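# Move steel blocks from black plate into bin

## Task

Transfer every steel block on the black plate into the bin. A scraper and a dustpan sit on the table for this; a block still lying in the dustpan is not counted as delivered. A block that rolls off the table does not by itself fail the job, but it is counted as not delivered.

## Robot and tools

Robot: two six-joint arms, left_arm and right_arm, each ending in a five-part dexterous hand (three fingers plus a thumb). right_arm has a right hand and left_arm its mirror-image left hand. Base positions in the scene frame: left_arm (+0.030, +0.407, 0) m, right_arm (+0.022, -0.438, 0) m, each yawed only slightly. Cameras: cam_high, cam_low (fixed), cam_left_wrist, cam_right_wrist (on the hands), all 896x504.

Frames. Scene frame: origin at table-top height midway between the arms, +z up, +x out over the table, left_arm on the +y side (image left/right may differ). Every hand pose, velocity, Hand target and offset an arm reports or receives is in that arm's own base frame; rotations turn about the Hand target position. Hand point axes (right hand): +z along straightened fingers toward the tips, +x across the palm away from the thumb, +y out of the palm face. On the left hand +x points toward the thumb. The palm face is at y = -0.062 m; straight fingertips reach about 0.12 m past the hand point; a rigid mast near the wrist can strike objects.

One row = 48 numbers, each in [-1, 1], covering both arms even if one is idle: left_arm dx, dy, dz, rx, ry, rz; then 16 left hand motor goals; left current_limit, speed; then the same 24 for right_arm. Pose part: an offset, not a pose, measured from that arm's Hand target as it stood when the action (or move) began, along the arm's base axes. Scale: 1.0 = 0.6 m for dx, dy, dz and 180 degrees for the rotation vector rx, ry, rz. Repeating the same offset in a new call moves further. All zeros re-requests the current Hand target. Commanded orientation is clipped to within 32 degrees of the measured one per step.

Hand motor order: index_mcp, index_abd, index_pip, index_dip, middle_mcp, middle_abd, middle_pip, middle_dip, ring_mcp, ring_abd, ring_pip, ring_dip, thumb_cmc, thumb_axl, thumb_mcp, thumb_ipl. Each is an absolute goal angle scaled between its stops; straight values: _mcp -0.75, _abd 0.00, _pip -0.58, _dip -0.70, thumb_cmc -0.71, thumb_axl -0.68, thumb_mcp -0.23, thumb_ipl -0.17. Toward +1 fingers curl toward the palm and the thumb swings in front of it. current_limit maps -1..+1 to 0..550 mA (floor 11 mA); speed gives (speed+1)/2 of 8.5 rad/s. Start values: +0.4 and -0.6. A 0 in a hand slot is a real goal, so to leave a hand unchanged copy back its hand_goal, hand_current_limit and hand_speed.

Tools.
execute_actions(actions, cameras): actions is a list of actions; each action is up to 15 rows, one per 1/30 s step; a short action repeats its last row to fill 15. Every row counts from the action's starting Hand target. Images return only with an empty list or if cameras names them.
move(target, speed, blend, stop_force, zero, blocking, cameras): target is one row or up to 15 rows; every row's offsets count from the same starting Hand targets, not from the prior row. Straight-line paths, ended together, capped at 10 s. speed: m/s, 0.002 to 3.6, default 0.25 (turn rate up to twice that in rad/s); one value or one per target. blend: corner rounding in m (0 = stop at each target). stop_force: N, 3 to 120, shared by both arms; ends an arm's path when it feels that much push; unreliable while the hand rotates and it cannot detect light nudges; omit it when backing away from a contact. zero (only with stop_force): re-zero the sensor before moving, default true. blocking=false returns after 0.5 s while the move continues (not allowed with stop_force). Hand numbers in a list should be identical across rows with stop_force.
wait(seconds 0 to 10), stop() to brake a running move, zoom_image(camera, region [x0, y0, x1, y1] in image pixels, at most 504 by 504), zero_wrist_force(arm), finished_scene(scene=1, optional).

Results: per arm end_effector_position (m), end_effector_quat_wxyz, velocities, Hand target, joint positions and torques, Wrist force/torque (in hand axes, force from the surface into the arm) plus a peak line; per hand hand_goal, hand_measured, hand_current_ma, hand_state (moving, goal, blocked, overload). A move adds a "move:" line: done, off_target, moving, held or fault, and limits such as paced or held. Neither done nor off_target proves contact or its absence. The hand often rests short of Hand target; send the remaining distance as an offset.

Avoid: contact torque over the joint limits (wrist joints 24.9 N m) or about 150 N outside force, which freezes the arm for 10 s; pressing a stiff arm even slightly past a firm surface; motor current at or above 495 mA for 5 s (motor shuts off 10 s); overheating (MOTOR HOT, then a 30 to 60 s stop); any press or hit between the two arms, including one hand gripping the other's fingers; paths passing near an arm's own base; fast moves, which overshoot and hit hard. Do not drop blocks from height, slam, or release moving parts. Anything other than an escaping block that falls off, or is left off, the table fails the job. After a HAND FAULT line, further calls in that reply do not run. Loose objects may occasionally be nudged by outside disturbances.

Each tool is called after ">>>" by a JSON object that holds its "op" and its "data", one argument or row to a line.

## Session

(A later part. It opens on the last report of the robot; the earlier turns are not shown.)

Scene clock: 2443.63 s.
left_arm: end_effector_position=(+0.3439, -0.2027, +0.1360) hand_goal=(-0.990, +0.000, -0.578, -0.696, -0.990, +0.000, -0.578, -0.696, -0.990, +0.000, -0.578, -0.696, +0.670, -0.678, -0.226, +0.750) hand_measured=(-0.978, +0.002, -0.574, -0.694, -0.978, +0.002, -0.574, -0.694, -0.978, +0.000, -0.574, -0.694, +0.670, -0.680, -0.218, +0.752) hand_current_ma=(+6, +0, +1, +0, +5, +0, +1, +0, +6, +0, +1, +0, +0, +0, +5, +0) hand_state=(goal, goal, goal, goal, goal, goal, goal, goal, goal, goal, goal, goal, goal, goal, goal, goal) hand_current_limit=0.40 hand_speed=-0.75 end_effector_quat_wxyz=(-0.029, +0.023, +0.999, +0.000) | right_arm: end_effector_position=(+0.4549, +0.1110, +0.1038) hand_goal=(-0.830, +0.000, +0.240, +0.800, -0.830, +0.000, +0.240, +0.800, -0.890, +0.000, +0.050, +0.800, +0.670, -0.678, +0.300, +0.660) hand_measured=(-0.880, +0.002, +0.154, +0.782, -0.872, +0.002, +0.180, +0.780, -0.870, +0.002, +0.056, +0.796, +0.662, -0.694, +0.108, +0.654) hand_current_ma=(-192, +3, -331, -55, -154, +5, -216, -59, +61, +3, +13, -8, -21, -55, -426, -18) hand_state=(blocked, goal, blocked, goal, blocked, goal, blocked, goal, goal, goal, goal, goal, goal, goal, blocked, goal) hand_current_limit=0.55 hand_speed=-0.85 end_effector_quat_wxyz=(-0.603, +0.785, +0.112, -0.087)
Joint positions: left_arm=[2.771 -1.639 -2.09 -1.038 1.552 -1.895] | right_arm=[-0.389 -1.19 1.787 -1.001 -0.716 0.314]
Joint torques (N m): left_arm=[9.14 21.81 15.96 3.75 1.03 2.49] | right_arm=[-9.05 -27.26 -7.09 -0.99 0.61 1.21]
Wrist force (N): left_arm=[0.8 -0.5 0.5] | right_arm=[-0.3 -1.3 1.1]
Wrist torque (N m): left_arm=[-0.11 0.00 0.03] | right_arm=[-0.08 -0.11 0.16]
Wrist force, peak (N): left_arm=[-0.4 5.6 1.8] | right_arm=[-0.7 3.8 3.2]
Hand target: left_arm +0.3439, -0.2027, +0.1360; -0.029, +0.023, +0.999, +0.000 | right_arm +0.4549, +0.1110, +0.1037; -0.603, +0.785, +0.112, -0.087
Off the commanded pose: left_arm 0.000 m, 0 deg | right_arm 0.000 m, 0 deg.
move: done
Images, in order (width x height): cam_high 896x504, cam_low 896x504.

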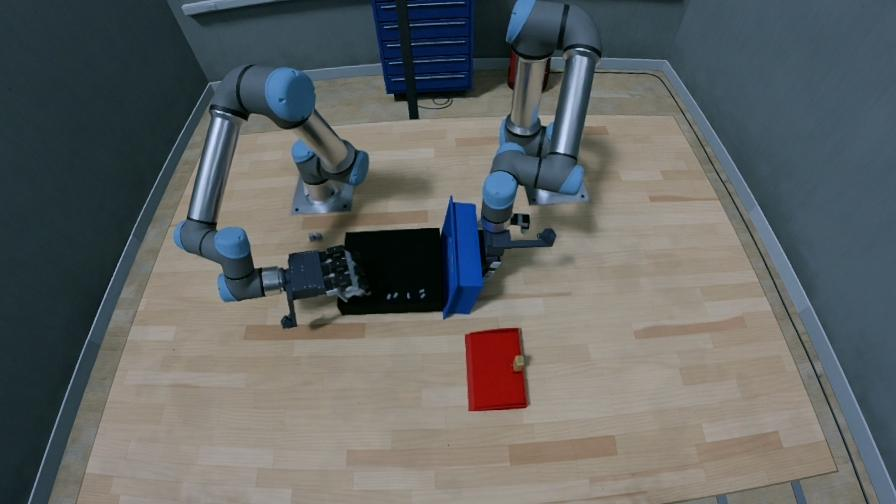

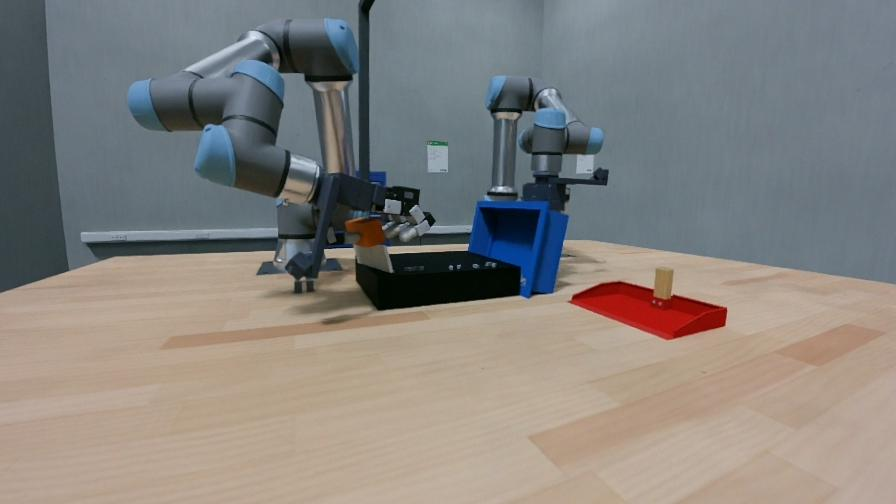

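>>> {"op": "zoom_image", "data": {
  "camera": "cam_low",
  "region": [490, 250, 580, 305]
}}

>>> {"op": "move", "data": {
  "target": [0,0,0,0,0,0,-0.99,0,-0.577,-0.696,-0.99,0,-0.577,-0.696,-0.99,0,-0.577,-0.696,0.671,-0.678,-0.225,0.751,0.4,-0.75,-0.01,0.38,0,0,0,0,-0.83,0,0.24,0.80,-0.83,0,0.24,0.80,-0.89,0,0.05,0.80,0.671,-0.678,0.3,0.66,0.55,-0.85],
  "speed": 0.06,
  "stop_force": 10,
  "cameras": ["cam_high","cam_low"]
}}

>>> {"op": "zoom_image", "data": {
  "camera": "cam_high",
  "region": [330, 180, 500, 330]
}}

>>> {"op": "zoom_image", "data": {
  "camera": "cam_low",
  "region": [400, 170, 580, 300]
}}

Scaled by 5.600 from the camera's 896x504 image, which has a finer 1280x720 frame.

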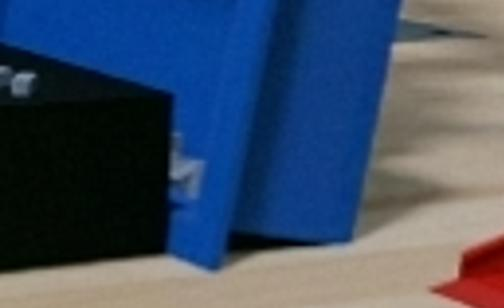

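Scene clock: 2462.43 s.
left_arm: end_effector_position=(+0.3439, -0.2027, +0.1360) hand_goal=(-0.990, +0.000, -0.578, -0.696, -0.990, +0.000, -0.578, -0.696, -0.990, +0.000, -0.578, -0.696, +0.670, -0.678, -0.226, +0.750) hand_measured=(-0.978, +0.002, -0.574, -0.694, -0.978, +0.002, -0.574, -0.694, -0.978, +0.000, -0.574, -0.694, +0.670, -0.680, -0.218, +0.752) hand_current_ma=(+6, +0, +1, +0, +5, +0, +1, +0, +6, +0, +1, +0, +0, +0, +5, +0) hand_state=(goal, goal, goal, goal, goal, goal, goal, goal, goal, goal, goal, goal, goal, goal, goal, goal) hand_current_limit=0.40 hand_speed=-0.75 end_effector_quat_wxyz=(-0.029, +0.023, +0.999, +0.000) | right_arm: end_effector_position=(+0.4489, +0.3390, +0.1037) hand_goal=(-0.830, +0.000, +0.240, +0.800, -0.830, +0.000, +0.240, +0.800, -0.890, +0.000, +0.050, +0.800, +0.670, -0.678, +0.300, +0.660) hand_measured=(-0.882, +0.002, +0.154, +0.782, -0.872, +0.002, +0.180, +0.780, -0.870, +0.002, +0.056, +0.796, +0.662, -0.694, +0.108, +0.656) hand_current_ma=(-198, +3, -331, -54, -154, +5, -216, -59, +61, +3, +13, -8, -21, -55, -426, -13) hand_state=(blocked, goal, blocked, goal, blocked, goal, blocked, goal, goal, goal, goal, goal, goal, goal, blocked, goal) hand_current_limit=0.55 hand_speed=-0.85 end_effector_quat_wxyz=(-0.603, +0.785, +0.112, -0.087)
Joint positions: left_arm=[2.771 -1.639 -2.09 -1.038 1.552 -1.895] | right_arm=[0.038 -1.2 1.879 -1.508 -0.357 0.798]
Joint torques (N m): left_arm=[9.46 23.1 16.63 3.61 1.23 2.7] | right_arm=[10.77 -35.76 -8.15 -2.85 2.91 1.5]
Wrist force (N): left_arm=[0.6 -0.7 0.6] | right_arm=[-0.4 -1.7 0.6]
Wrist torque (N m): left_arm=[-0.15 0.02 0.02] | right_arm=[-0.08 -0.14 -0.02]
Wrist force, peak (N): left_arm=[0.7 -0.7 0.8] | right_arm=[-0.6 -2.2 0.8]
Hand target: left_arm +0.3439, -0.2027, +0.1360; -0.029, +0.023, +0.999, +0.000 | right_arm +0.4489, +0.3390, +0.1037; -0.603, +0.785, +0.112, -0.087
Off the commanded pose: left_arm 0.000 m, 0 deg | right_arm 0.000 m, 0 deg.
move: done
Images, in order (width x height): cam_high 896x504, cam_low 896x504.

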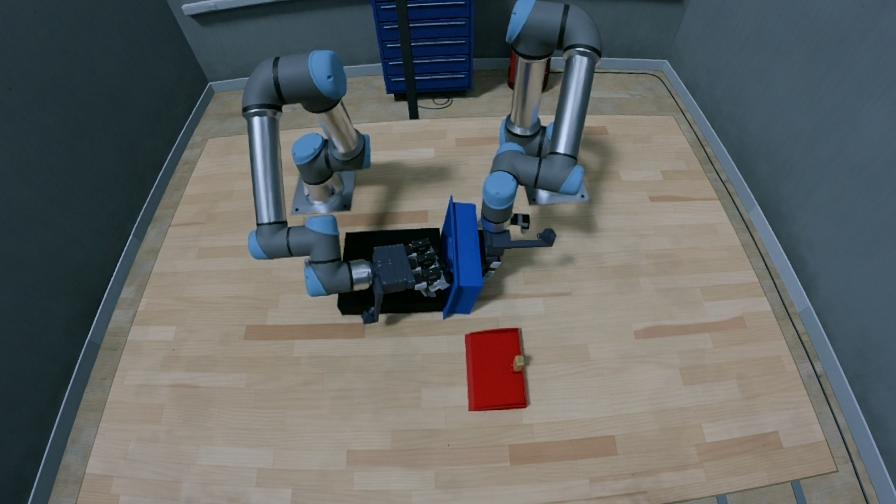

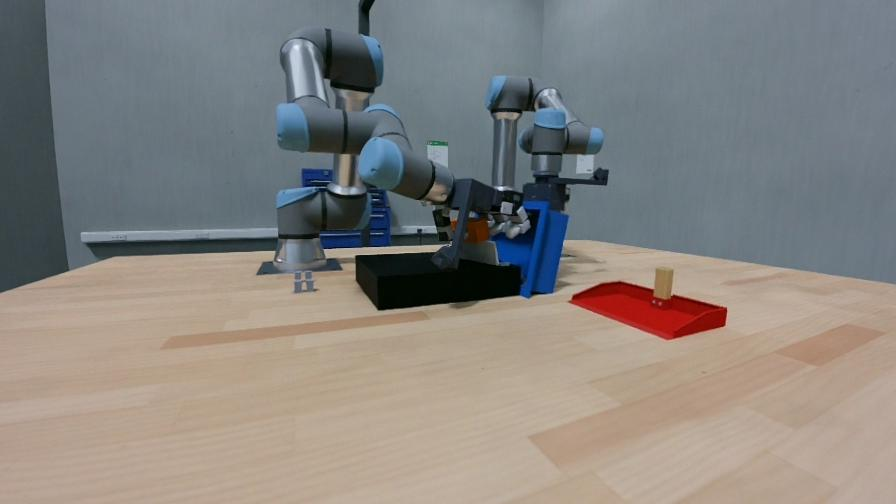

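Scaled by 2.965 from the camera's 896x504 image, which has a finer 1280x720 frame.

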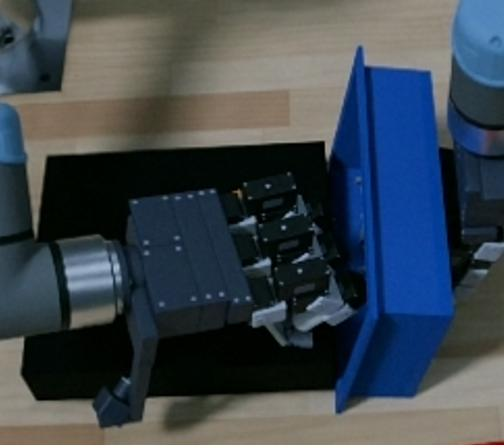

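Scaled by 2.800 from the camera's 896x504 image, which has a finer 1280x720 frame.

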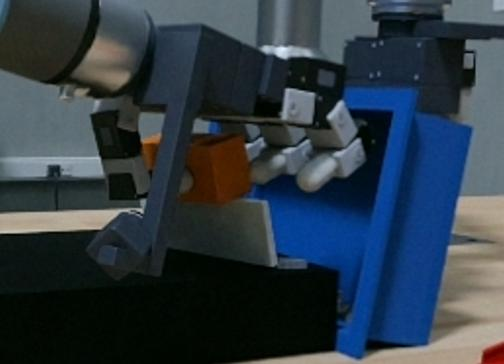

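>>> {"op": "move", "data": {
  "target": [0,0,0,0,0,0,-0.99,0,-0.577,-0.696,-0.99,0,-0.577,-0.696,-0.99,0,-0.577,-0.696,0.671,-0.678,-0.225,0.751,0.4,-0.75,-0.005,0.1,0,0,0,0,-0.83,0,0.24,0.80,-0.83,0,0.24,0.80,-0.89,0,0.05,0.80,0.671,-0.678,0.3,0.66,0.55,-0.85],
  "speed": 0.03,
  "stop_force": 8,
  "cameras": ["cam_high","cam_low"]
}}

>>> {"op": "zoom_image", "data": {
  "camera": "cam_high",
  "region": [330, 180, 500, 330]
}}

>>> {"op": "zoom_image", "data": {
  "camera": "cam_low",
  "region": [400, 170, 580, 300]
}}

Scene clock: 2476.07 s.
left_arm: end_effector_position=(+0.3439, -0.2027, +0.1360) hand_goal=(-0.990, +0.000, -0.578, -0.696, -0.990, +0.000, -0.578, -0.696, -0.990, +0.000, -0.578, -0.696, +0.670, -0.678, -0.226, +0.750) hand_measured=(-0.956, +0.002, -0.574, -0.694, -0.950, +0.002, -0.574, -0.694, -0.942, +0.000, -0.574, -0.694, +0.670, -0.680, -0.218, +0.752) hand_current_ma=(+35, +0, +1, +0, +45, +0, +1, +0, +58, +0, +1, +0, +0, +0, +5, +0) hand_state=(blocked, goal, goal, goal, blocked, goal, goal, goal, blocked, goal, goal, goal, goal, goal, goal, goal) hand_current_limit=0.40 hand_speed=-0.75 end_effector_quat_wxyz=(-0.029, +0.023, +0.999, +0.000) | right_arm: end_effector_position=(+0.4466, +0.3837, +0.1038) hand_goal=(-0.830, +0.000, +0.240, +0.800, -0.830, +0.000, +0.240, +0.800, -0.890, +0.000, +0.050, +0.800, +0.670, -0.678, +0.300, +0.660) hand_measured=(-0.884, +0.002, +0.154, +0.782, -0.872, +0.002, +0.180, +0.780, -0.880, +0.010, +0.056, +0.796, +0.662, -0.694, +0.108, +0.654) hand_current_ma=(-203, +3, -331, -53, -154, +5, -216, -59, +25, +21, +13, -8, -21, -55, -426, -18) hand_state=(blocked, goal, blocked, goal, blocked, goal, blocked, goal, goal, goal, goal, goal, goal, goal, blocked, goal) hand_current_limit=0.55 hand_speed=-0.85 end_effector_quat_wxyz=(-0.603, +0.785, +0.112, -0.087)
Joint positions: left_arm=[2.771 -1.639 -2.09 -1.038 1.552 -1.895] | right_arm=[0.121 -1.174 1.889 -1.733 -0.307 0.998]
Joint torques (N m): left_arm=[-6.03 21.73 15.93 3.5 -2.78 2.93] | right_arm=[-12 -47.86 -23.87 -0.23 0.6 -1.91]
Wrist force (N): left_arm=[0.3 4.3 1.7] | right_arm=[-0.9 -0.8 -0.5]
Wrist torque (N m): left_arm=[-0.23 0.06 -0.18] | right_arm=[0.03 0.02 0.18]
Wrist force, peak (N): left_arm=[2.0 17.4 0.3] | right_arm=[-2.2 0.3 -6.8]
Hand target: left_arm +0.3439, -0.2027, +0.1360; -0.029, +0.023, +0.999, +0.000 | right_arm +0.4466, +0.3837, +0.1038; -0.603, +0.785, +0.112, -0.087 (not the last commanded pose)
Off the commanded pose: left_arm 0.000 m, 0 deg | right_arm 0.015 m, 0 deg.
move: contact (right_arm)
Images, in order (width x height): cam_high 896x504, cam_low 896x504.

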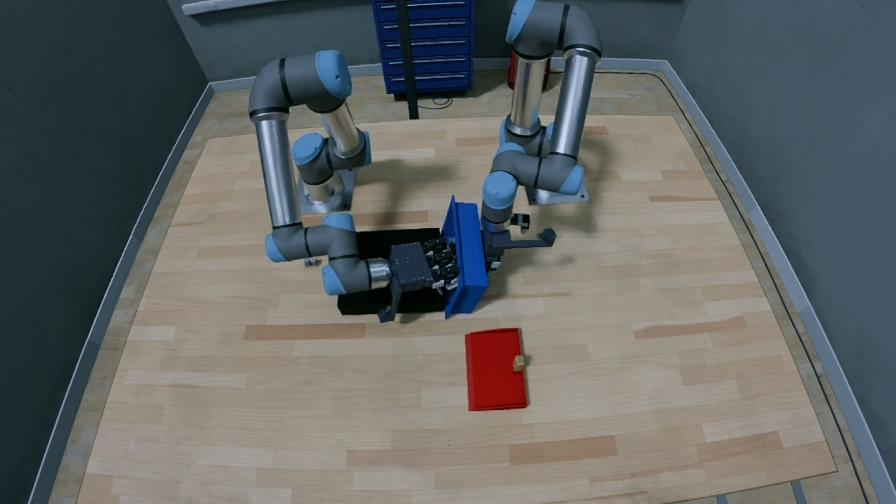

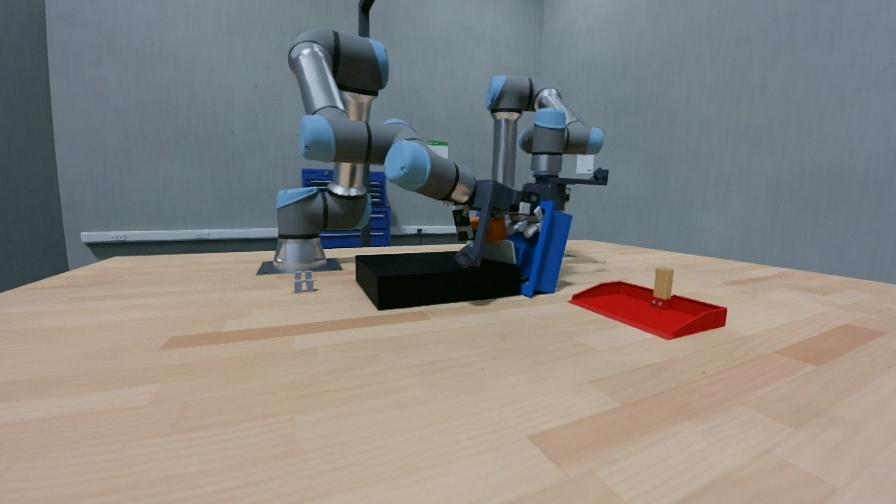

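Scaled by 2.965 from the camera's 896x504 image, which has a finer 1280x720 frame.

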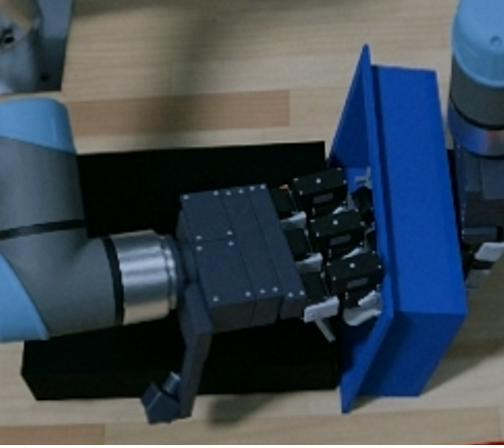

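Scaled by 2.800 from the camera's 896x504 image, which has a finer 1280x720 frame.

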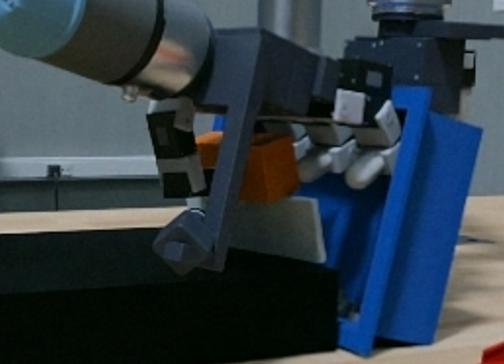

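>>> {"op": "move", "data": {
  "target": [
    [0,0,0,0,0,0,-0.99,0,-0.577,-0.696,-0.99,0,-0.577,-0.696,-0.99,0,-0.577,-0.696,0.671,-0.678,-0.225,0.751,0.4,-0.75,0,-0.03,0.02,0,0,0,-0.83,0,0.24,0.80,-0.83,0,0.24,0.80,-0.89,0,0.05,0.80,0.671,-0.678,0.3,0.66,0.55,-0.85],
    [0,0,0,0,0,0,-0.99,0,-0.577,-0.696,-0.99,0,-0.577,-0.696,-0.99,0,-0.577,-0.696,0.671,-0.678,-0.225,0.751,0.4,-0.75,-0.05,-0.4,0.12,0,0,-0.0667,-0.83,0,0.24,0.80,-0.83,0,0.24,0.80,-0.89,0,0.05,0.80,0.671,-0.678,0.3,0.66,0.55,-0.85]
  ],
  "speed": [0.08,0.15],
  "blend": [0.01,0],
  "cameras": ["cam_high","cam_low"]
}}

>>> {"op": "zoom_image", "data": {
  "camera": "cam_high",
  "region": [330, 190, 490, 330]
}}

>>> {"op": "zoom_image", "data": {
  "camera": "cam_low",
  "region": [350, 190, 590, 310]
}}

>>> {"op": "zoom_image", "data": {
  "camera": "cam_high",
  "region": [430, 190, 490, 320]
}}

>>> {"op": "zoom_image", "data": {
  "camera": "cam_low",
  "region": [460, 190, 580, 305]
}}

Scene clock: 2491.07 s.
left_arm: end_effector_position=(+0.3439, -0.2027, +0.1360) hand_goal=(-0.990, +0.000, -0.578, -0.696, -0.990, +0.000, -0.578, -0.696, -0.990, +0.000, -0.578, -0.696, +0.670, -0.678, -0.226, +0.750) hand_measured=(-0.978, +0.002, -0.574, -0.694, -0.978, +0.002, -0.574, -0.694, -0.978, +0.000, -0.574, -0.694, +0.670, -0.680, -0.218, +0.752) hand_current_ma=(+6, +0, +1, +0, +5, +0, +1, +0, +6, +0, +1, +0, +0, +0, +5, +0) hand_state=(goal, goal, goal, goal, goal, goal, goal, goal, goal, goal, goal, goal, goal, goal, goal, goal) hand_current_limit=0.40 hand_speed=-0.75 end_effector_quat_wxyz=(-0.029, +0.023, +0.999, +0.000) | right_arm: end_effector_position=(+0.4166, +0.1437, +0.1758) hand_goal=(-0.830, +0.000, +0.240, +0.800, -0.830, +0.000, +0.240, +0.800, -0.890, +0.000, +0.050, +0.800, +0.670, -0.678, +0.300, +0.660) hand_measured=(-0.884, +0.002, +0.154, +0.782, -0.872, +0.002, +0.180, +0.780, -0.870, +0.002, +0.056, +0.796, +0.662, -0.694, +0.108, +0.654) hand_current_ma=(-203, +3, -331, -53, -154, +5, -215, -59, +62, +3, +14, -8, -21, -55, -426, -18) hand_state=(blocked, goal, blocked, goal, blocked, goal, blocked, goal, goal, goal, goal, goal, goal, goal, blocked, goal) hand_current_limit=0.55 hand_speed=-0.85 end_effector_quat_wxyz=(-0.609, +0.792, +0.030, -0.024)
Joint positions: left_arm=[2.771 -1.639 -2.09 -1.038 1.552 -1.895] | right_arm=[-0.414 -1.473 1.955 -0.996 -0.55 0.45]
Joint torques (N m): left_arm=[3.19 22.53 15.79 3.62 0.35 2.78] | right_arm=[-14.18 -35.91 -24.77 1.58 -0.52 -1.82]
Wrist force (N): left_arm=[0.8 -0.2 0.4] | right_arm=[-0.5 -1.0 0.8]
Wrist torque (N m): left_arm=[-0.06 -0.01 0.02] | right_arm=[-0.07 -0.09 0.13]
Wrist force, peak (N): left_arm=[0.3 4.7 1.6] | right_arm=[-0.2 2.6 2.5]
Hand target: left_arm +0.3439, -0.2027, +0.1360; -0.029, +0.023, +0.999, +0.000 | right_arm +0.4166, +0.1437, +0.1758; -0.609, +0.792, +0.030, -0.024
Off the commanded pose: left_arm 0.000 m, 0 deg | right_arm 0.000 m, 0 deg.
move: done
Images, in order (width x height): cam_high 896x504, cam_low 896x504.

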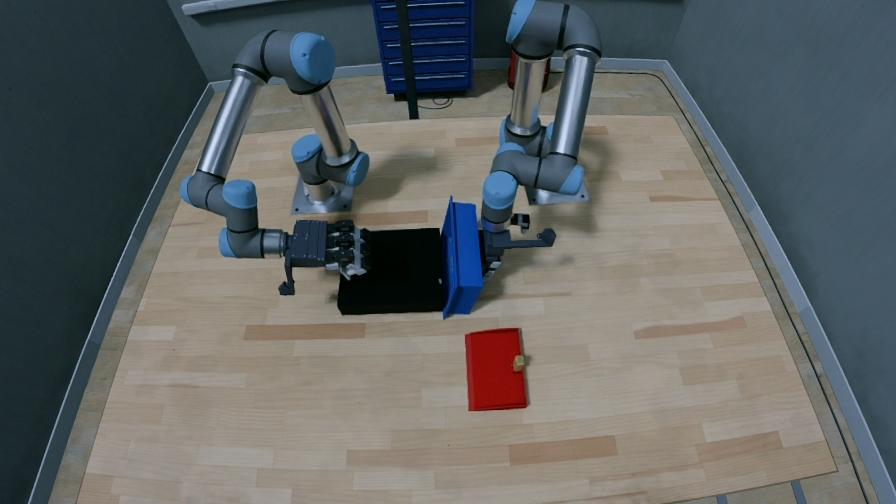

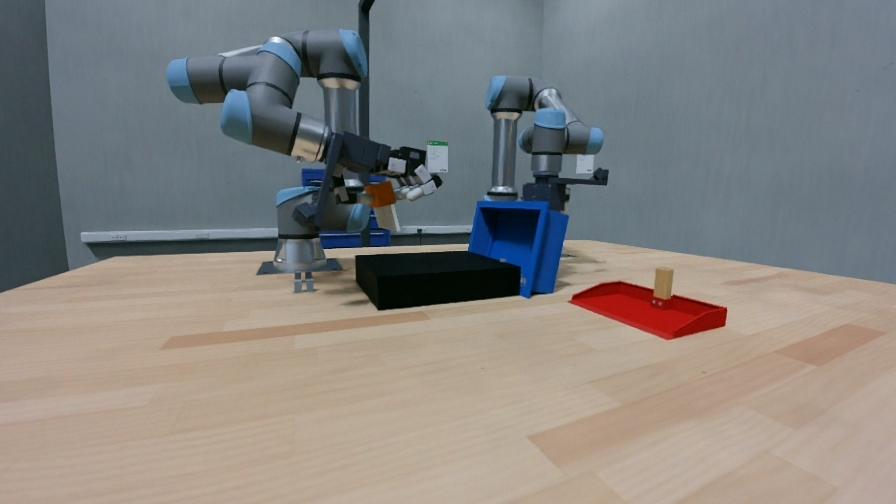

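Scaled by 3.150 from the camera's 896x504 image, which has a finer 1280x720 frame.

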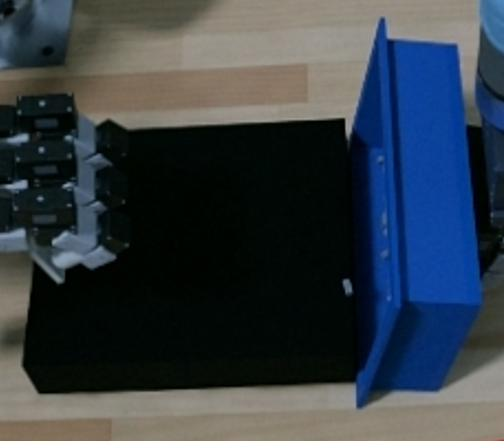

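Scaled by 2.100 from the camera's 896x504 image, which has a finer 1280x720 frame.

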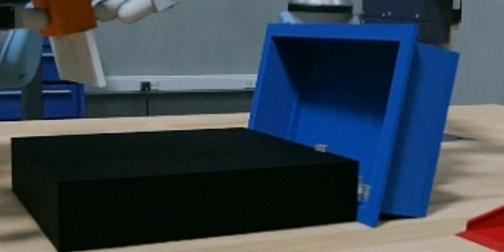

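Scaled by 3.877 from the camera's 896x504 image, which has a finer 1280x720 frame.

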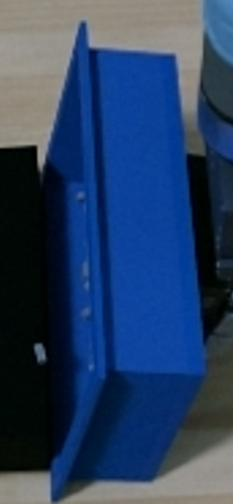

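Scaled by 4.200 from the camera's 896x504 image, which has a finer 1280x720 frame.

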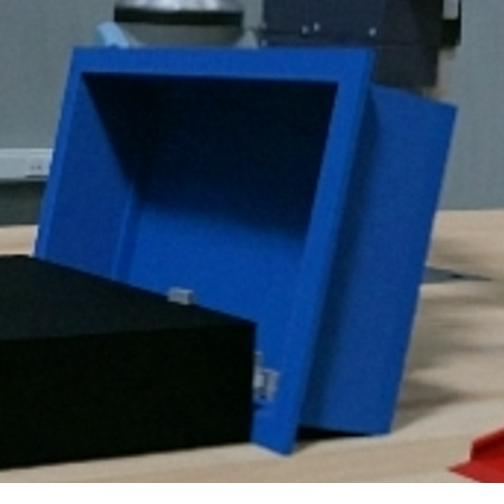

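>>> {"op": "move", "data": {
  "target": [
    [0,0,0,0,0,0,-0.99,0,-0.577,-0.696,-0.99,0,-0.577,-0.696,-0.99,0,-0.577,-0.696,0.671,-0.678,-0.225,0.751,0.4,-0.75,-0.0217,0.27,0,0,0,0.002,-0.83,0,0.24,0.80,-0.83,0,0.24,0.80,-0.89,0,0.05,0.80,0.671,-0.678,0.3,0.66,0.55,-0.85],
    [0,0,0,0,0,0,-0.99,0,-0.577,-0.696,-0.99,0,-0.577,-0.696,-0.99,0,-0.577,-0.696,0.671,-0.678,-0.225,0.751,0.4,-0.75,-0.0217,0.29,-0.1197,0,0,0.002,-0.83,0,0.24,0.80,-0.83,0,0.24,0.80,-0.89,0,0.05,0.80,0.671,-0.678,0.3,0.66,0.55,-0.85]
  ],
  "speed": [0.12,0.05],
  "blend": [0.01,0]
}}

>>> {"op": "move", "data": {
  "target": [0,0,0,0,0,0,-0.99,0,-0.577,-0.696,-0.99,0,-0.577,-0.696,-0.99,0,-0.577,-0.696,0.671,-0.678,-0.225,0.751,0.4,-0.75,0,0.1483,-0.0008,0,0,0,-0.83,0,0.24,0.80,-0.83,0,0.24,0.80,-0.89,0,0.05,0.80,0.671,-0.678,0.3,0.66,0.55,-0.85],
  "speed": 0.03,
  "stop_force": 12,
  "cameras": ["cam_high","cam_low"]
}}

>>> {"op": "zoom_image", "data": {
  "camera": "cam_high",
  "region": [370, 190, 490, 320]
}}

>>> {"op": "zoom_image", "data": {
  "camera": "cam_low",
  "region": [400, 190, 580, 305]
}}

Scene clock: 2515.03 s.
left_arm: end_effector_position=(+0.3439, -0.2027, +0.1360) hand_goal=(-0.990, +0.000, -0.578, -0.696, -0.990, +0.000, -0.578, -0.696, -0.990, +0.000, -0.578, -0.696, +0.670, -0.678, -0.226, +0.750) hand_measured=(-0.978, +0.002, -0.574, -0.694, -0.978, +0.002, -0.574, -0.694, -0.978, +0.000, -0.574, -0.694, +0.670, -0.680, -0.218, +0.752) hand_current_ma=(+6, +0, +1, +0, +5, +0, +1, +0, +6, +0, +1, +0, +0, +0, +5, +0) hand_state=(goal, goal, goal, goal, goal, goal, goal, goal, goal, goal, goal, goal, goal, goal, goal, goal) hand_current_limit=0.40 hand_speed=-0.75 end_effector_quat_wxyz=(-0.029, +0.023, +0.999, +0.000) | right_arm: end_effector_position=(+0.4036, +0.3177, +0.1040) hand_goal=(-0.830, +0.000, +0.240, +0.800, -0.830, +0.000, +0.240, +0.800, -0.890, +0.000, +0.050, +0.800, +0.670, -0.678, +0.300, +0.660) hand_measured=(-0.884, +0.002, +0.154, +0.782, -0.872, +0.002, +0.180, +0.780, -0.870, +0.002, +0.056, +0.796, +0.662, -0.694, +0.108, +0.654) hand_current_ma=(-203, +3, -331, -53, -154, +5, -215, -59, +61, +3, +13, -8, -21, -55, -426, -18) hand_state=(blocked, goal, blocked, goal, blocked, goal, blocked, goal, goal, goal, goal, goal, goal, goal, blocked, goal) hand_current_limit=0.55 hand_speed=-0.85 end_effector_quat_wxyz=(-0.609, +0.792, +0.032, -0.026)
Joint positions: left_arm=[2.771 -1.639 -2.09 -1.038 1.552 -1.895] | right_arm=[-0.03 -1.362 2.211 -2.019 -0.283 1.158]
Joint torques (N m): left_arm=[8.95 22.85 16.56 3.46 1.68 2.81] | right_arm=[10.04 -18.35 -7.03 -3.2 3.17 1.42]
Wrist force (N): left_arm=[0.9 -0.3 0.6] | right_arm=[-0.2 -1.5 1.2]
Wrist torque (N m): left_arm=[-0.09 -0.02 0.03] | right_arm=[-0.12 -0.12 -0.03]
Wrist force, peak (N): left_arm=[0.9 -0.3 0.7] | right_arm=[-0.4 -1.9 1.7]
Hand target: left_arm +0.3439, -0.2027, +0.1360; -0.029, +0.023, +0.999, +0.000 | right_arm +0.4036, +0.3177, +0.1040; -0.609, +0.792, +0.032, -0.026
Off the commanded pose: left_arm 0.000 m, 0 deg | right_arm 0.000 m, 0 deg.
move: done

Scene clock: 2518.90 s.
left_arm: end_effector_position=(+0.3439, -0.2027, +0.1360) hand_goal=(-0.990, +0.000, -0.578, -0.696, -0.990, +0.000, -0.578, -0.696, -0.990, +0.000, -0.578, -0.696, +0.670, -0.678, -0.226, +0.750) hand_measured=(-0.950, +0.002, -0.574, -0.694, -0.950, +0.002, -0.574, -0.694, -0.946, +0.000, -0.574, -0.694, +0.670, -0.680, -0.218, +0.752) hand_current_ma=(+45, +0, +1, +0, +46, +0, +1, +0, +50, +0, +1, +0, +0, +0, +5, +0) hand_state=(blocked, goal, goal, goal, blocked, goal, goal, goal, blocked, goal, goal, goal, goal, goal, goal, goal) hand_current_limit=0.40 hand_speed=-0.75 end_effector_quat_wxyz=(-0.029, +0.023, +0.999, +0.000) | right_arm: end_effector_position=(+0.4035, +0.3977, +0.1035) hand_goal=(-0.830, +0.000, +0.240, +0.800, -0.830, +0.000, +0.240, +0.800, -0.890, +0.000, +0.050, +0.800, +0.670, -0.678, +0.300, +0.660) hand_measured=(-0.884, +0.002, +0.154, +0.782, -0.872, +0.002, +0.180, +0.780, -0.886, +0.014, +0.056, +0.796, +0.662, -0.694, +0.108, +0.654) hand_current_ma=(-203, +3, -331, -50, -154, +5, -215, -59, +12, +34, +13, -7, -21, -55, -426, -19) hand_state=(blocked, goal, blocked, goal, blocked, goal, blocked, goal, goal, goal, goal, goal, goal, goal, blocked, goal) hand_current_limit=0.55 hand_speed=-0.85 end_effector_quat_wxyz=(-0.609, +0.792, +0.033, -0.027)
Joint positions: left_arm=[2.771 -1.639 -2.09 -1.038 1.552 -1.895] | right_arm=[0.147 -1.177 2.19 -2.807 -0.267 1.805]
Joint torques (N m): left_arm=[-13.31 21.83 16.53 3.24 -2.81 2.84] | right_arm=[-10.04 -42.91 -5.81 -1 3.72 -1.94]
Wrist force (N): left_arm=[-1.8 16.7 0.9] | right_arm=[-2.3 1.0 -6.0]
Wrist torque (N m): left_arm=[0.02 -0.02 -0.85] | right_arm=[0.53 0.42 0.13]
Wrist force, peak (N): left_arm=[2.0 34.5 0.6] | right_arm=[-4.8 5.5 -19.9]
Hand target: left_arm +0.3439, -0.2027, +0.1360; -0.029, +0.023, +0.999, +0.000 | right_arm +0.4035, +0.3977, +0.1035; -0.609, +0.792, +0.033, -0.027 (not the last commanded pose)
Off the commanded pose: left_arm 0.000 m, 0 deg | right_arm 0.009 m, 0 deg.
move: contact (right_arm)
Images, in order (width x height): cam_high 896x504, cam_low 896x504.

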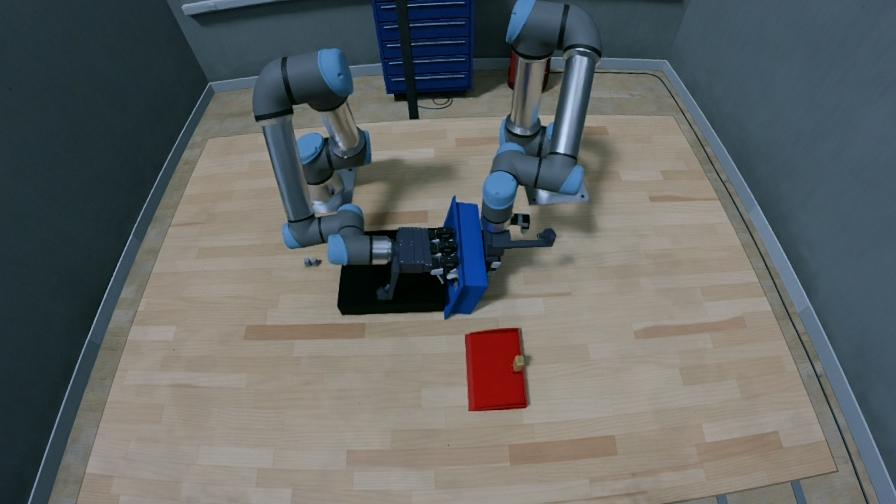

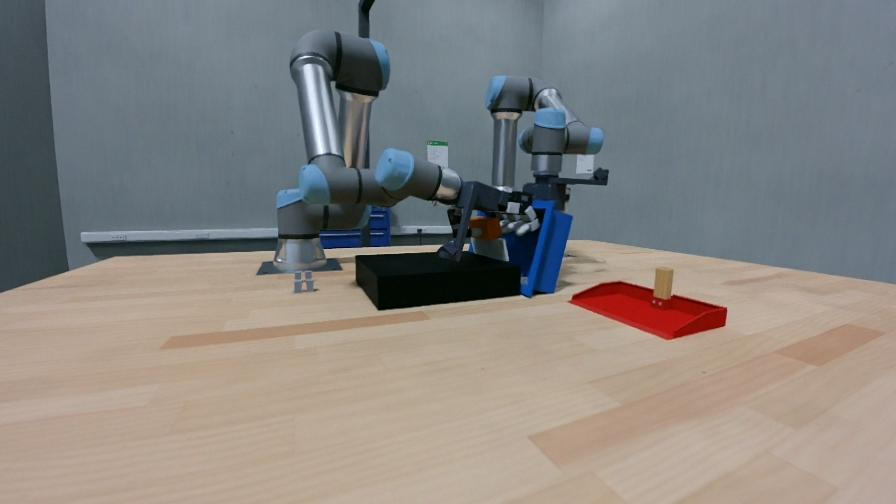

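Scaled by 3.877 from the camera's 896x504 image, which has a finer 1280x720 frame.

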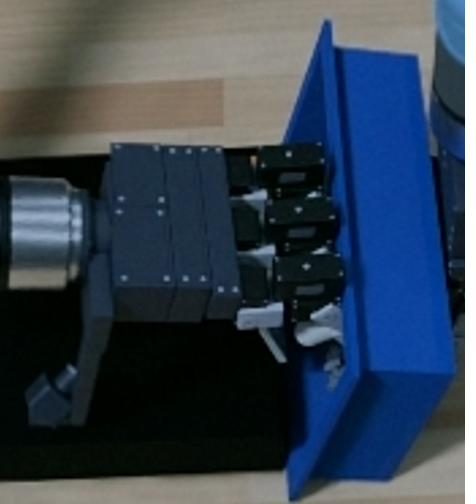

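Scaled by 2.800 from the camera's 896x504 image, which has a finer 1280x720 frame.

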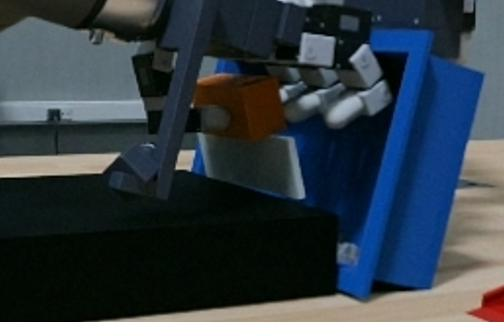

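>>> {"op": "move", "data": {
  "target": [
    [0,0,0,0,0,0,-0.99,0,-0.577,-0.696,-0.99,0,-0.577,-0.696,-0.99,0,-0.577,-0.696,0.671,-0.678,-0.225,0.751,0.4,-0.75,0,-0.04,0.02,0,0,0,-0.83,0,0.24,0.80,-0.83,0,0.24,0.80,-0.89,0,0.05,0.80,0.671,-0.678,0.3,0.66,0.55,-0.85],
    [0,0,0,0,0,0,-0.99,0,-0.577,-0.696,-0.99,0,-0.577,-0.696,-0.99,0,-0.577,-0.696,0.671,-0.678,-0.225,0.751,0.4,-0.75,-0.1,-0.45,0.2,0,0,0,-0.83,0,0.24,0.80,-0.83,0,0.24,0.80,-0.89,0,0.05,0.80,0.671,-0.678,0.3,0.66,0.55,-0.85]
  ],
  "speed": [0.06,0.15],
  "blend": [0.01,0],
  "cameras": ["cam_high","cam_low"]
}}

>>> {"op": "zoom_image", "data": {
  "camera": "cam_high",
  "region": [330, 190, 490, 330]
}}

>>> {"op": "zoom_image", "data": {
  "camera": "cam_low",
  "region": [460, 190, 580, 305]
}}

>>> {"op": "zoom_image", "data": {
  "camera": "cam_high",
  "region": [430, 190, 490, 320]
}}

>>> {"op": "zoom_image", "data": {
  "camera": "cam_low",
  "region": [500, 255, 550, 305]
}}

Scene clock: 2533.83 s.
left_arm: end_effector_position=(+0.3439, -0.2027, +0.1360) hand_goal=(-0.990, +0.000, -0.578, -0.696, -0.990, +0.000, -0.578, -0.696, -0.990, +0.000, -0.578, -0.696, +0.670, -0.678, -0.226, +0.750) hand_measured=(-0.978, +0.002, -0.574, -0.694, -0.978, +0.002, -0.574, -0.694, -0.978, +0.000, -0.574, -0.694, +0.670, -0.680, -0.218, +0.752) hand_current_ma=(+6, +0, +1, +0, +5, +0, +1, +0, +6, +0, +1, +0, +0, +0, +5, +0) hand_state=(goal, goal, goal, goal, goal, goal, goal, goal, goal, goal, goal, goal, goal, goal, goal, goal) hand_current_limit=0.40 hand_speed=-0.75 end_effector_quat_wxyz=(-0.029, +0.023, +0.999, +0.000) | right_arm: end_effector_position=(+0.3435, +0.1277, +0.2235) hand_goal=(-0.830, +0.000, +0.240, +0.800, -0.830, +0.000, +0.240, +0.800, -0.890, +0.000, +0.050, +0.800, +0.670, -0.678, +0.300, +0.660) hand_measured=(-0.874, +0.002, +0.154, +0.782, -0.872, +0.002, +0.182, +0.780, -0.870, +0.002, +0.056, +0.796, +0.664, -0.692, +0.102, +0.654) hand_current_ma=(-165, +3, -331, -56, -154, +5, -212, -59, +62, +4, +13, -7, -16, -48, -426, -19) hand_state=(blocked, goal, blocked, goal, blocked, goal, blocked, goal, goal, goal, goal, goal, goal, goal, blocked, goal) hand_current_limit=0.55 hand_speed=-0.85 end_effector_quat_wxyz=(-0.609, +0.792, +0.033, -0.027)
Joint positions: left_arm=[2.771 -1.639 -2.09 -1.038 1.552 -1.895] | right_arm=[-0.529 -1.678 2.016 -0.769 -0.661 0.351]
Joint torques (N m): left_arm=[9.06 23.19 16.78 3.34 -1.24 2.96] | right_arm=[-13.23 -7.42 -26.15 1.79 -0.48 -1.94]
Wrist force (N): left_arm=[0.8 -0.6 0.5] | right_arm=[-0.2 -1.3 1.2]
Wrist torque (N m): left_arm=[-0.12 0.00 0.03] | right_arm=[-0.16 -0.15 0.16]
Wrist force, peak (N): left_arm=[-1.7 17.0 0.8] | right_arm=[-2.2 1.0 -6.4]
Hand target: left_arm +0.3439, -0.2027, +0.1360; -0.029, +0.023, +0.999, +0.000 | right_arm +0.3435, +0.1277, +0.2235; -0.609, +0.792, +0.033, -0.027
Off the commanded pose: left_arm 0.000 m, 0 deg | right_arm 0.000 m, 0 deg.
move: done
Images, in order (width x height): cam_high 896x504, cam_low 896x504.

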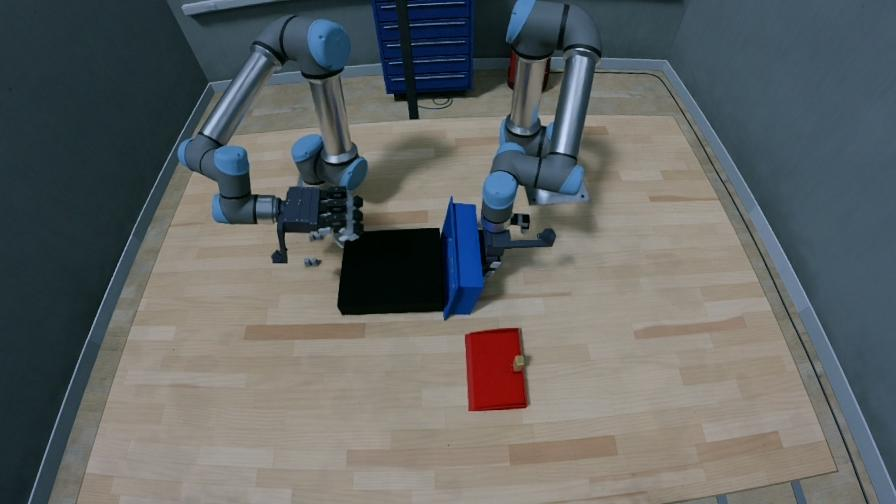

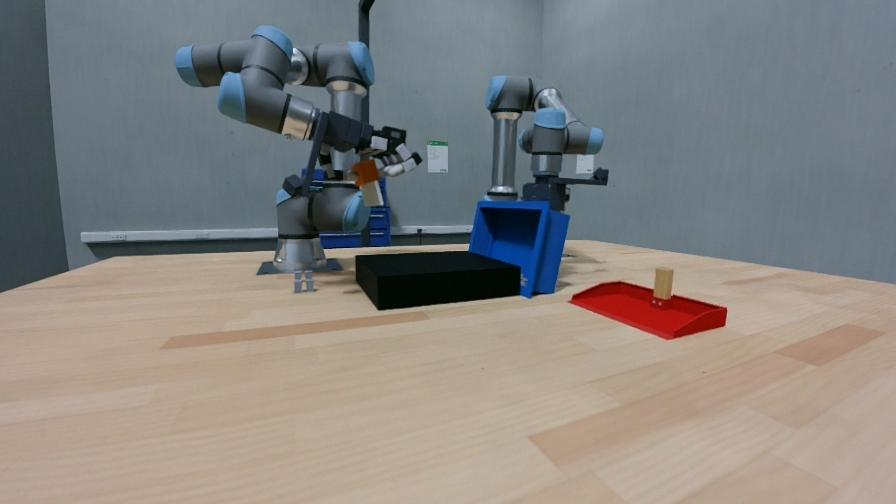

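Scaled by 3.150 from the camera's 896x504 image, which has a finer 1280x720 frame.

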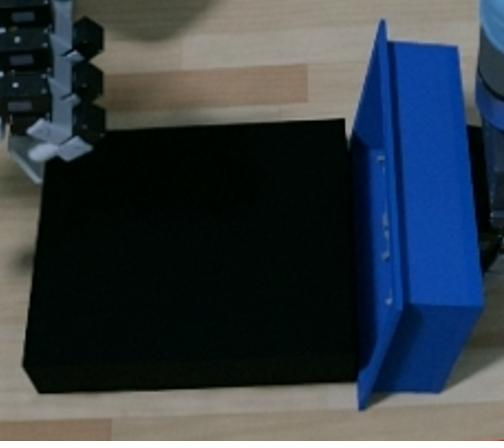

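Scaled by 4.200 from the camera's 896x504 image, which has a finer 1280x720 frame.

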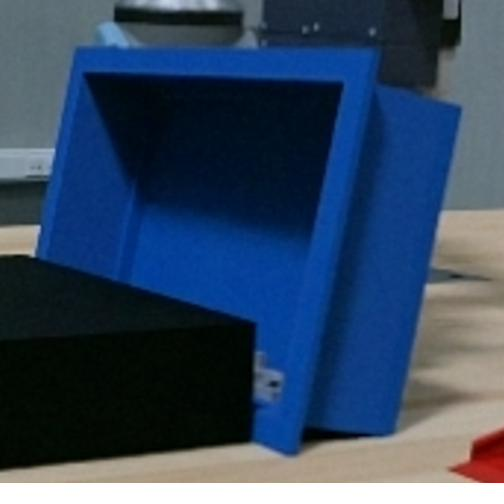

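Scaled by 3.877 from the camera's 896x504 image, which has a finer 1280x720 frame.

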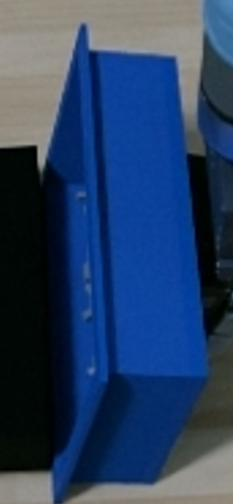

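Scaled by 10.080 from the camera's 896x504 image, which has a finer 1280x720 frame.

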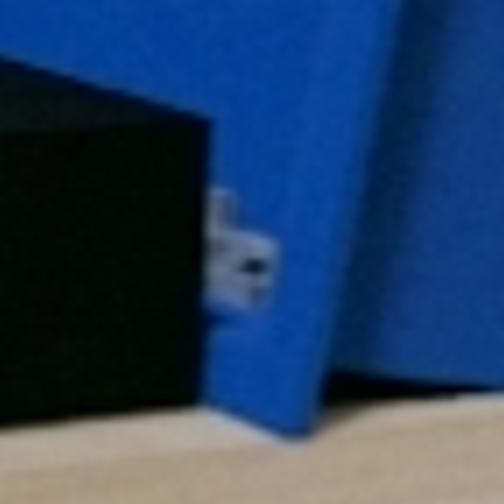

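>>> {"op": "move", "data": {
  "target": [
    [0,0,0.39,0,0,0,-0.99,0,-0.577,-0.696,-0.99,0,-0.577,-0.696,-0.99,0,-0.577,-0.696,0.671,-0.678,-0.225,0.751,0.4,-0.75,0,-0.163,0,0,0,0,-0.83,0,0.24,0.80,-0.83,0,0.24,0.80,-0.89,0,0.05,0.80,0.671,-0.678,0.3,0.66,0.55,-0.85],
    [-0.0172,-0.3767,0.39,0.0667,-0.0013,0,-0.99,0,0.737,-0.261,-0.99,0,0.737,-0.261,-0.99,0,0.737,-0.261,0.671,-0.678,-0.225,0.751,0.4,-0.75,0,-0.163,0,0,0,0,-0.83,0,0.24,0.80,-0.83,0,0.24,0.80,-0.89,0,0.05,0.80,0.671,-0.678,0.3,0.66,0.55,-0.85]
  ],
  "speed": [0.15,0.15],
  "cameras": ["cam_high","cam_low","cam_left_wrist"]
}}

Scene clock: 2758.87 s.
left_arm: end_effector_position=(+0.3336, -0.4288, +0.3700) hand_goal=(-0.990, +0.000, +0.736, -0.262, -0.990, +0.000, +0.736, -0.262, -0.990, +0.000, +0.736, -0.262, +0.670, -0.678, -0.226, +0.750) hand_measured=(-0.988, +0.002, +0.728, -0.266, -0.988, +0.002, +0.728, -0.266, -0.988, +0.000, +0.728, -0.266, +0.670, -0.680, -0.218, +0.752) hand_current_ma=(+0, +0, -2, -1, +0, +0, -2, -1, +0, +0, -3, -1, +0, +0, +4, +0) hand_state=(goal, goal, goal, goal, goal, goal, goal, goal, goal, goal, goal, goal, goal, goal, goal, goal) hand_current_limit=0.40 hand_speed=-0.75 end_effector_quat_wxyz=(-0.029, +0.020, +0.994, +0.105) | right_arm: end_effector_position=(+0.3435, +0.0299, +0.2235) hand_goal=(-0.830, +0.000, +0.240, +0.800, -0.830, +0.000, +0.240, +0.800, -0.890, +0.000, +0.050, +0.800, +0.670, -0.678, +0.300, +0.660) hand_measured=(-0.874, +0.002, +0.154, +0.782, -0.872, +0.002, +0.182, +0.780, -0.870, +0.002, +0.056, +0.796, +0.664, -0.692, +0.102, +0.654) hand_current_ma=(-165, +3, -331, -56, -154, +5, -212, -59, +62, +4, +13, -7, -16, -48, -426, -19) hand_state=(blocked, goal, blocked, goal, blocked, goal, blocked, goal, goal, goal, goal, goal, goal, goal, blocked, goal) hand_current_limit=0.55 hand_speed=-0.85 end_effector_quat_wxyz=(-0.609, +0.792, +0.033, -0.027)
Joint positions: left_arm=[2.348 -1.975 -1.062 -1.864 1.68 -2.334] | right_arm=[-0.736 -1.589 1.924 -0.683 -0.853 0.237]
Joint torques (N m): left_arm=[-8.23 37.29 34.5 -0.68 2.82 -2.94] | right_arm=[-13.04 -10.09 -25.06 2.27 -0.82 -1.8]
Wrist force (N): left_arm=[0.8 -0.3 0.7] | right_arm=[-0.7 -1.0 0.8]
Wrist torque (N m): left_arm=[-0.08 -0.03 0.18] | right_arm=[-0.03 -0.10 0.13]
Wrist force, peak (N): left_arm=[0.8 2.4 1.6] | right_arm=[-0.1 -1.6 1.4]
Hand target: left_arm +0.3336, -0.4288, +0.3700; -0.029, +0.020, +0.994, +0.105 | right_arm +0.3435, +0.0299, +0.2235; -0.609, +0.792, +0.033, -0.027
Off the commanded pose: left_arm 0.000 m, 0 deg | right_arm 0.000 m, 0 deg.
move: done
camera_calibration:
cam_left_wrist: T_world_to_cam=[[0.728129, -0.660072, -0.184752, -0.487085], [-0.440256, -0.656955, 0.612033, -0.403888], [-0.52536, -0.364301, -0.768949, 0.430934], [0, 0, 0, 1]] pos_world=[0.403242, -0.429858, 0.48857]
Images, in order (width x height): cam_high 896x504, cam_low 896x504, cam_left_wrist 896x504.

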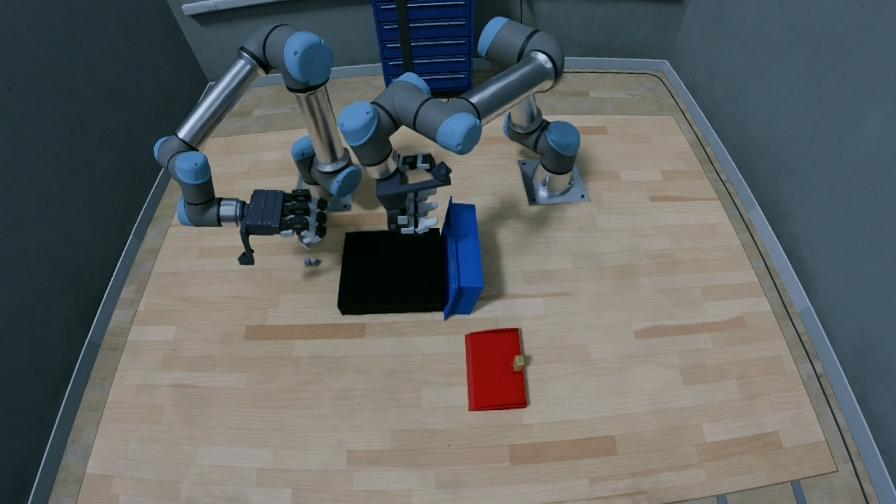

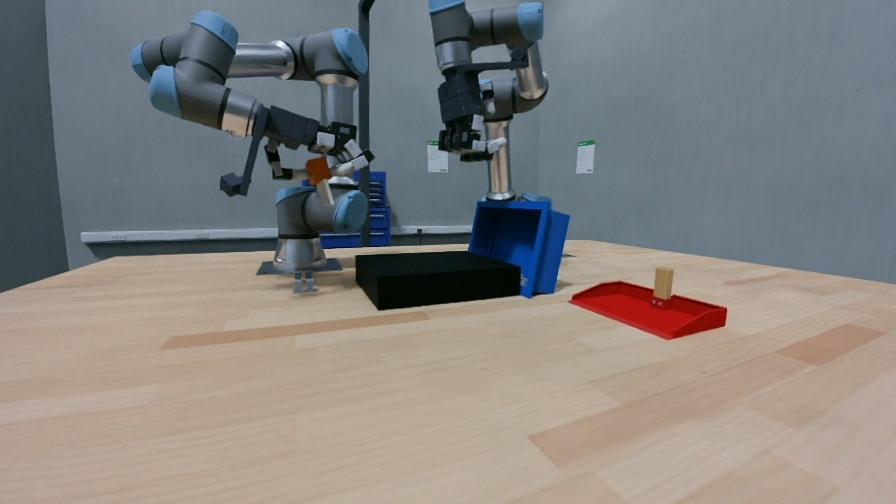

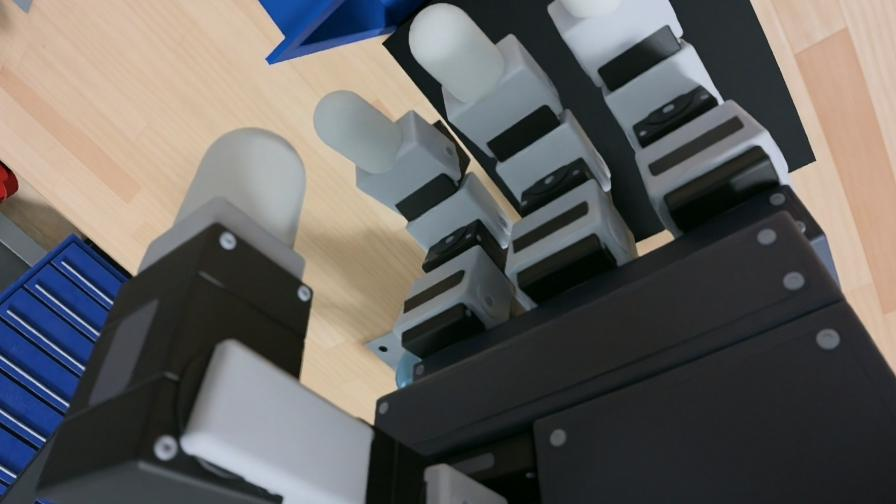

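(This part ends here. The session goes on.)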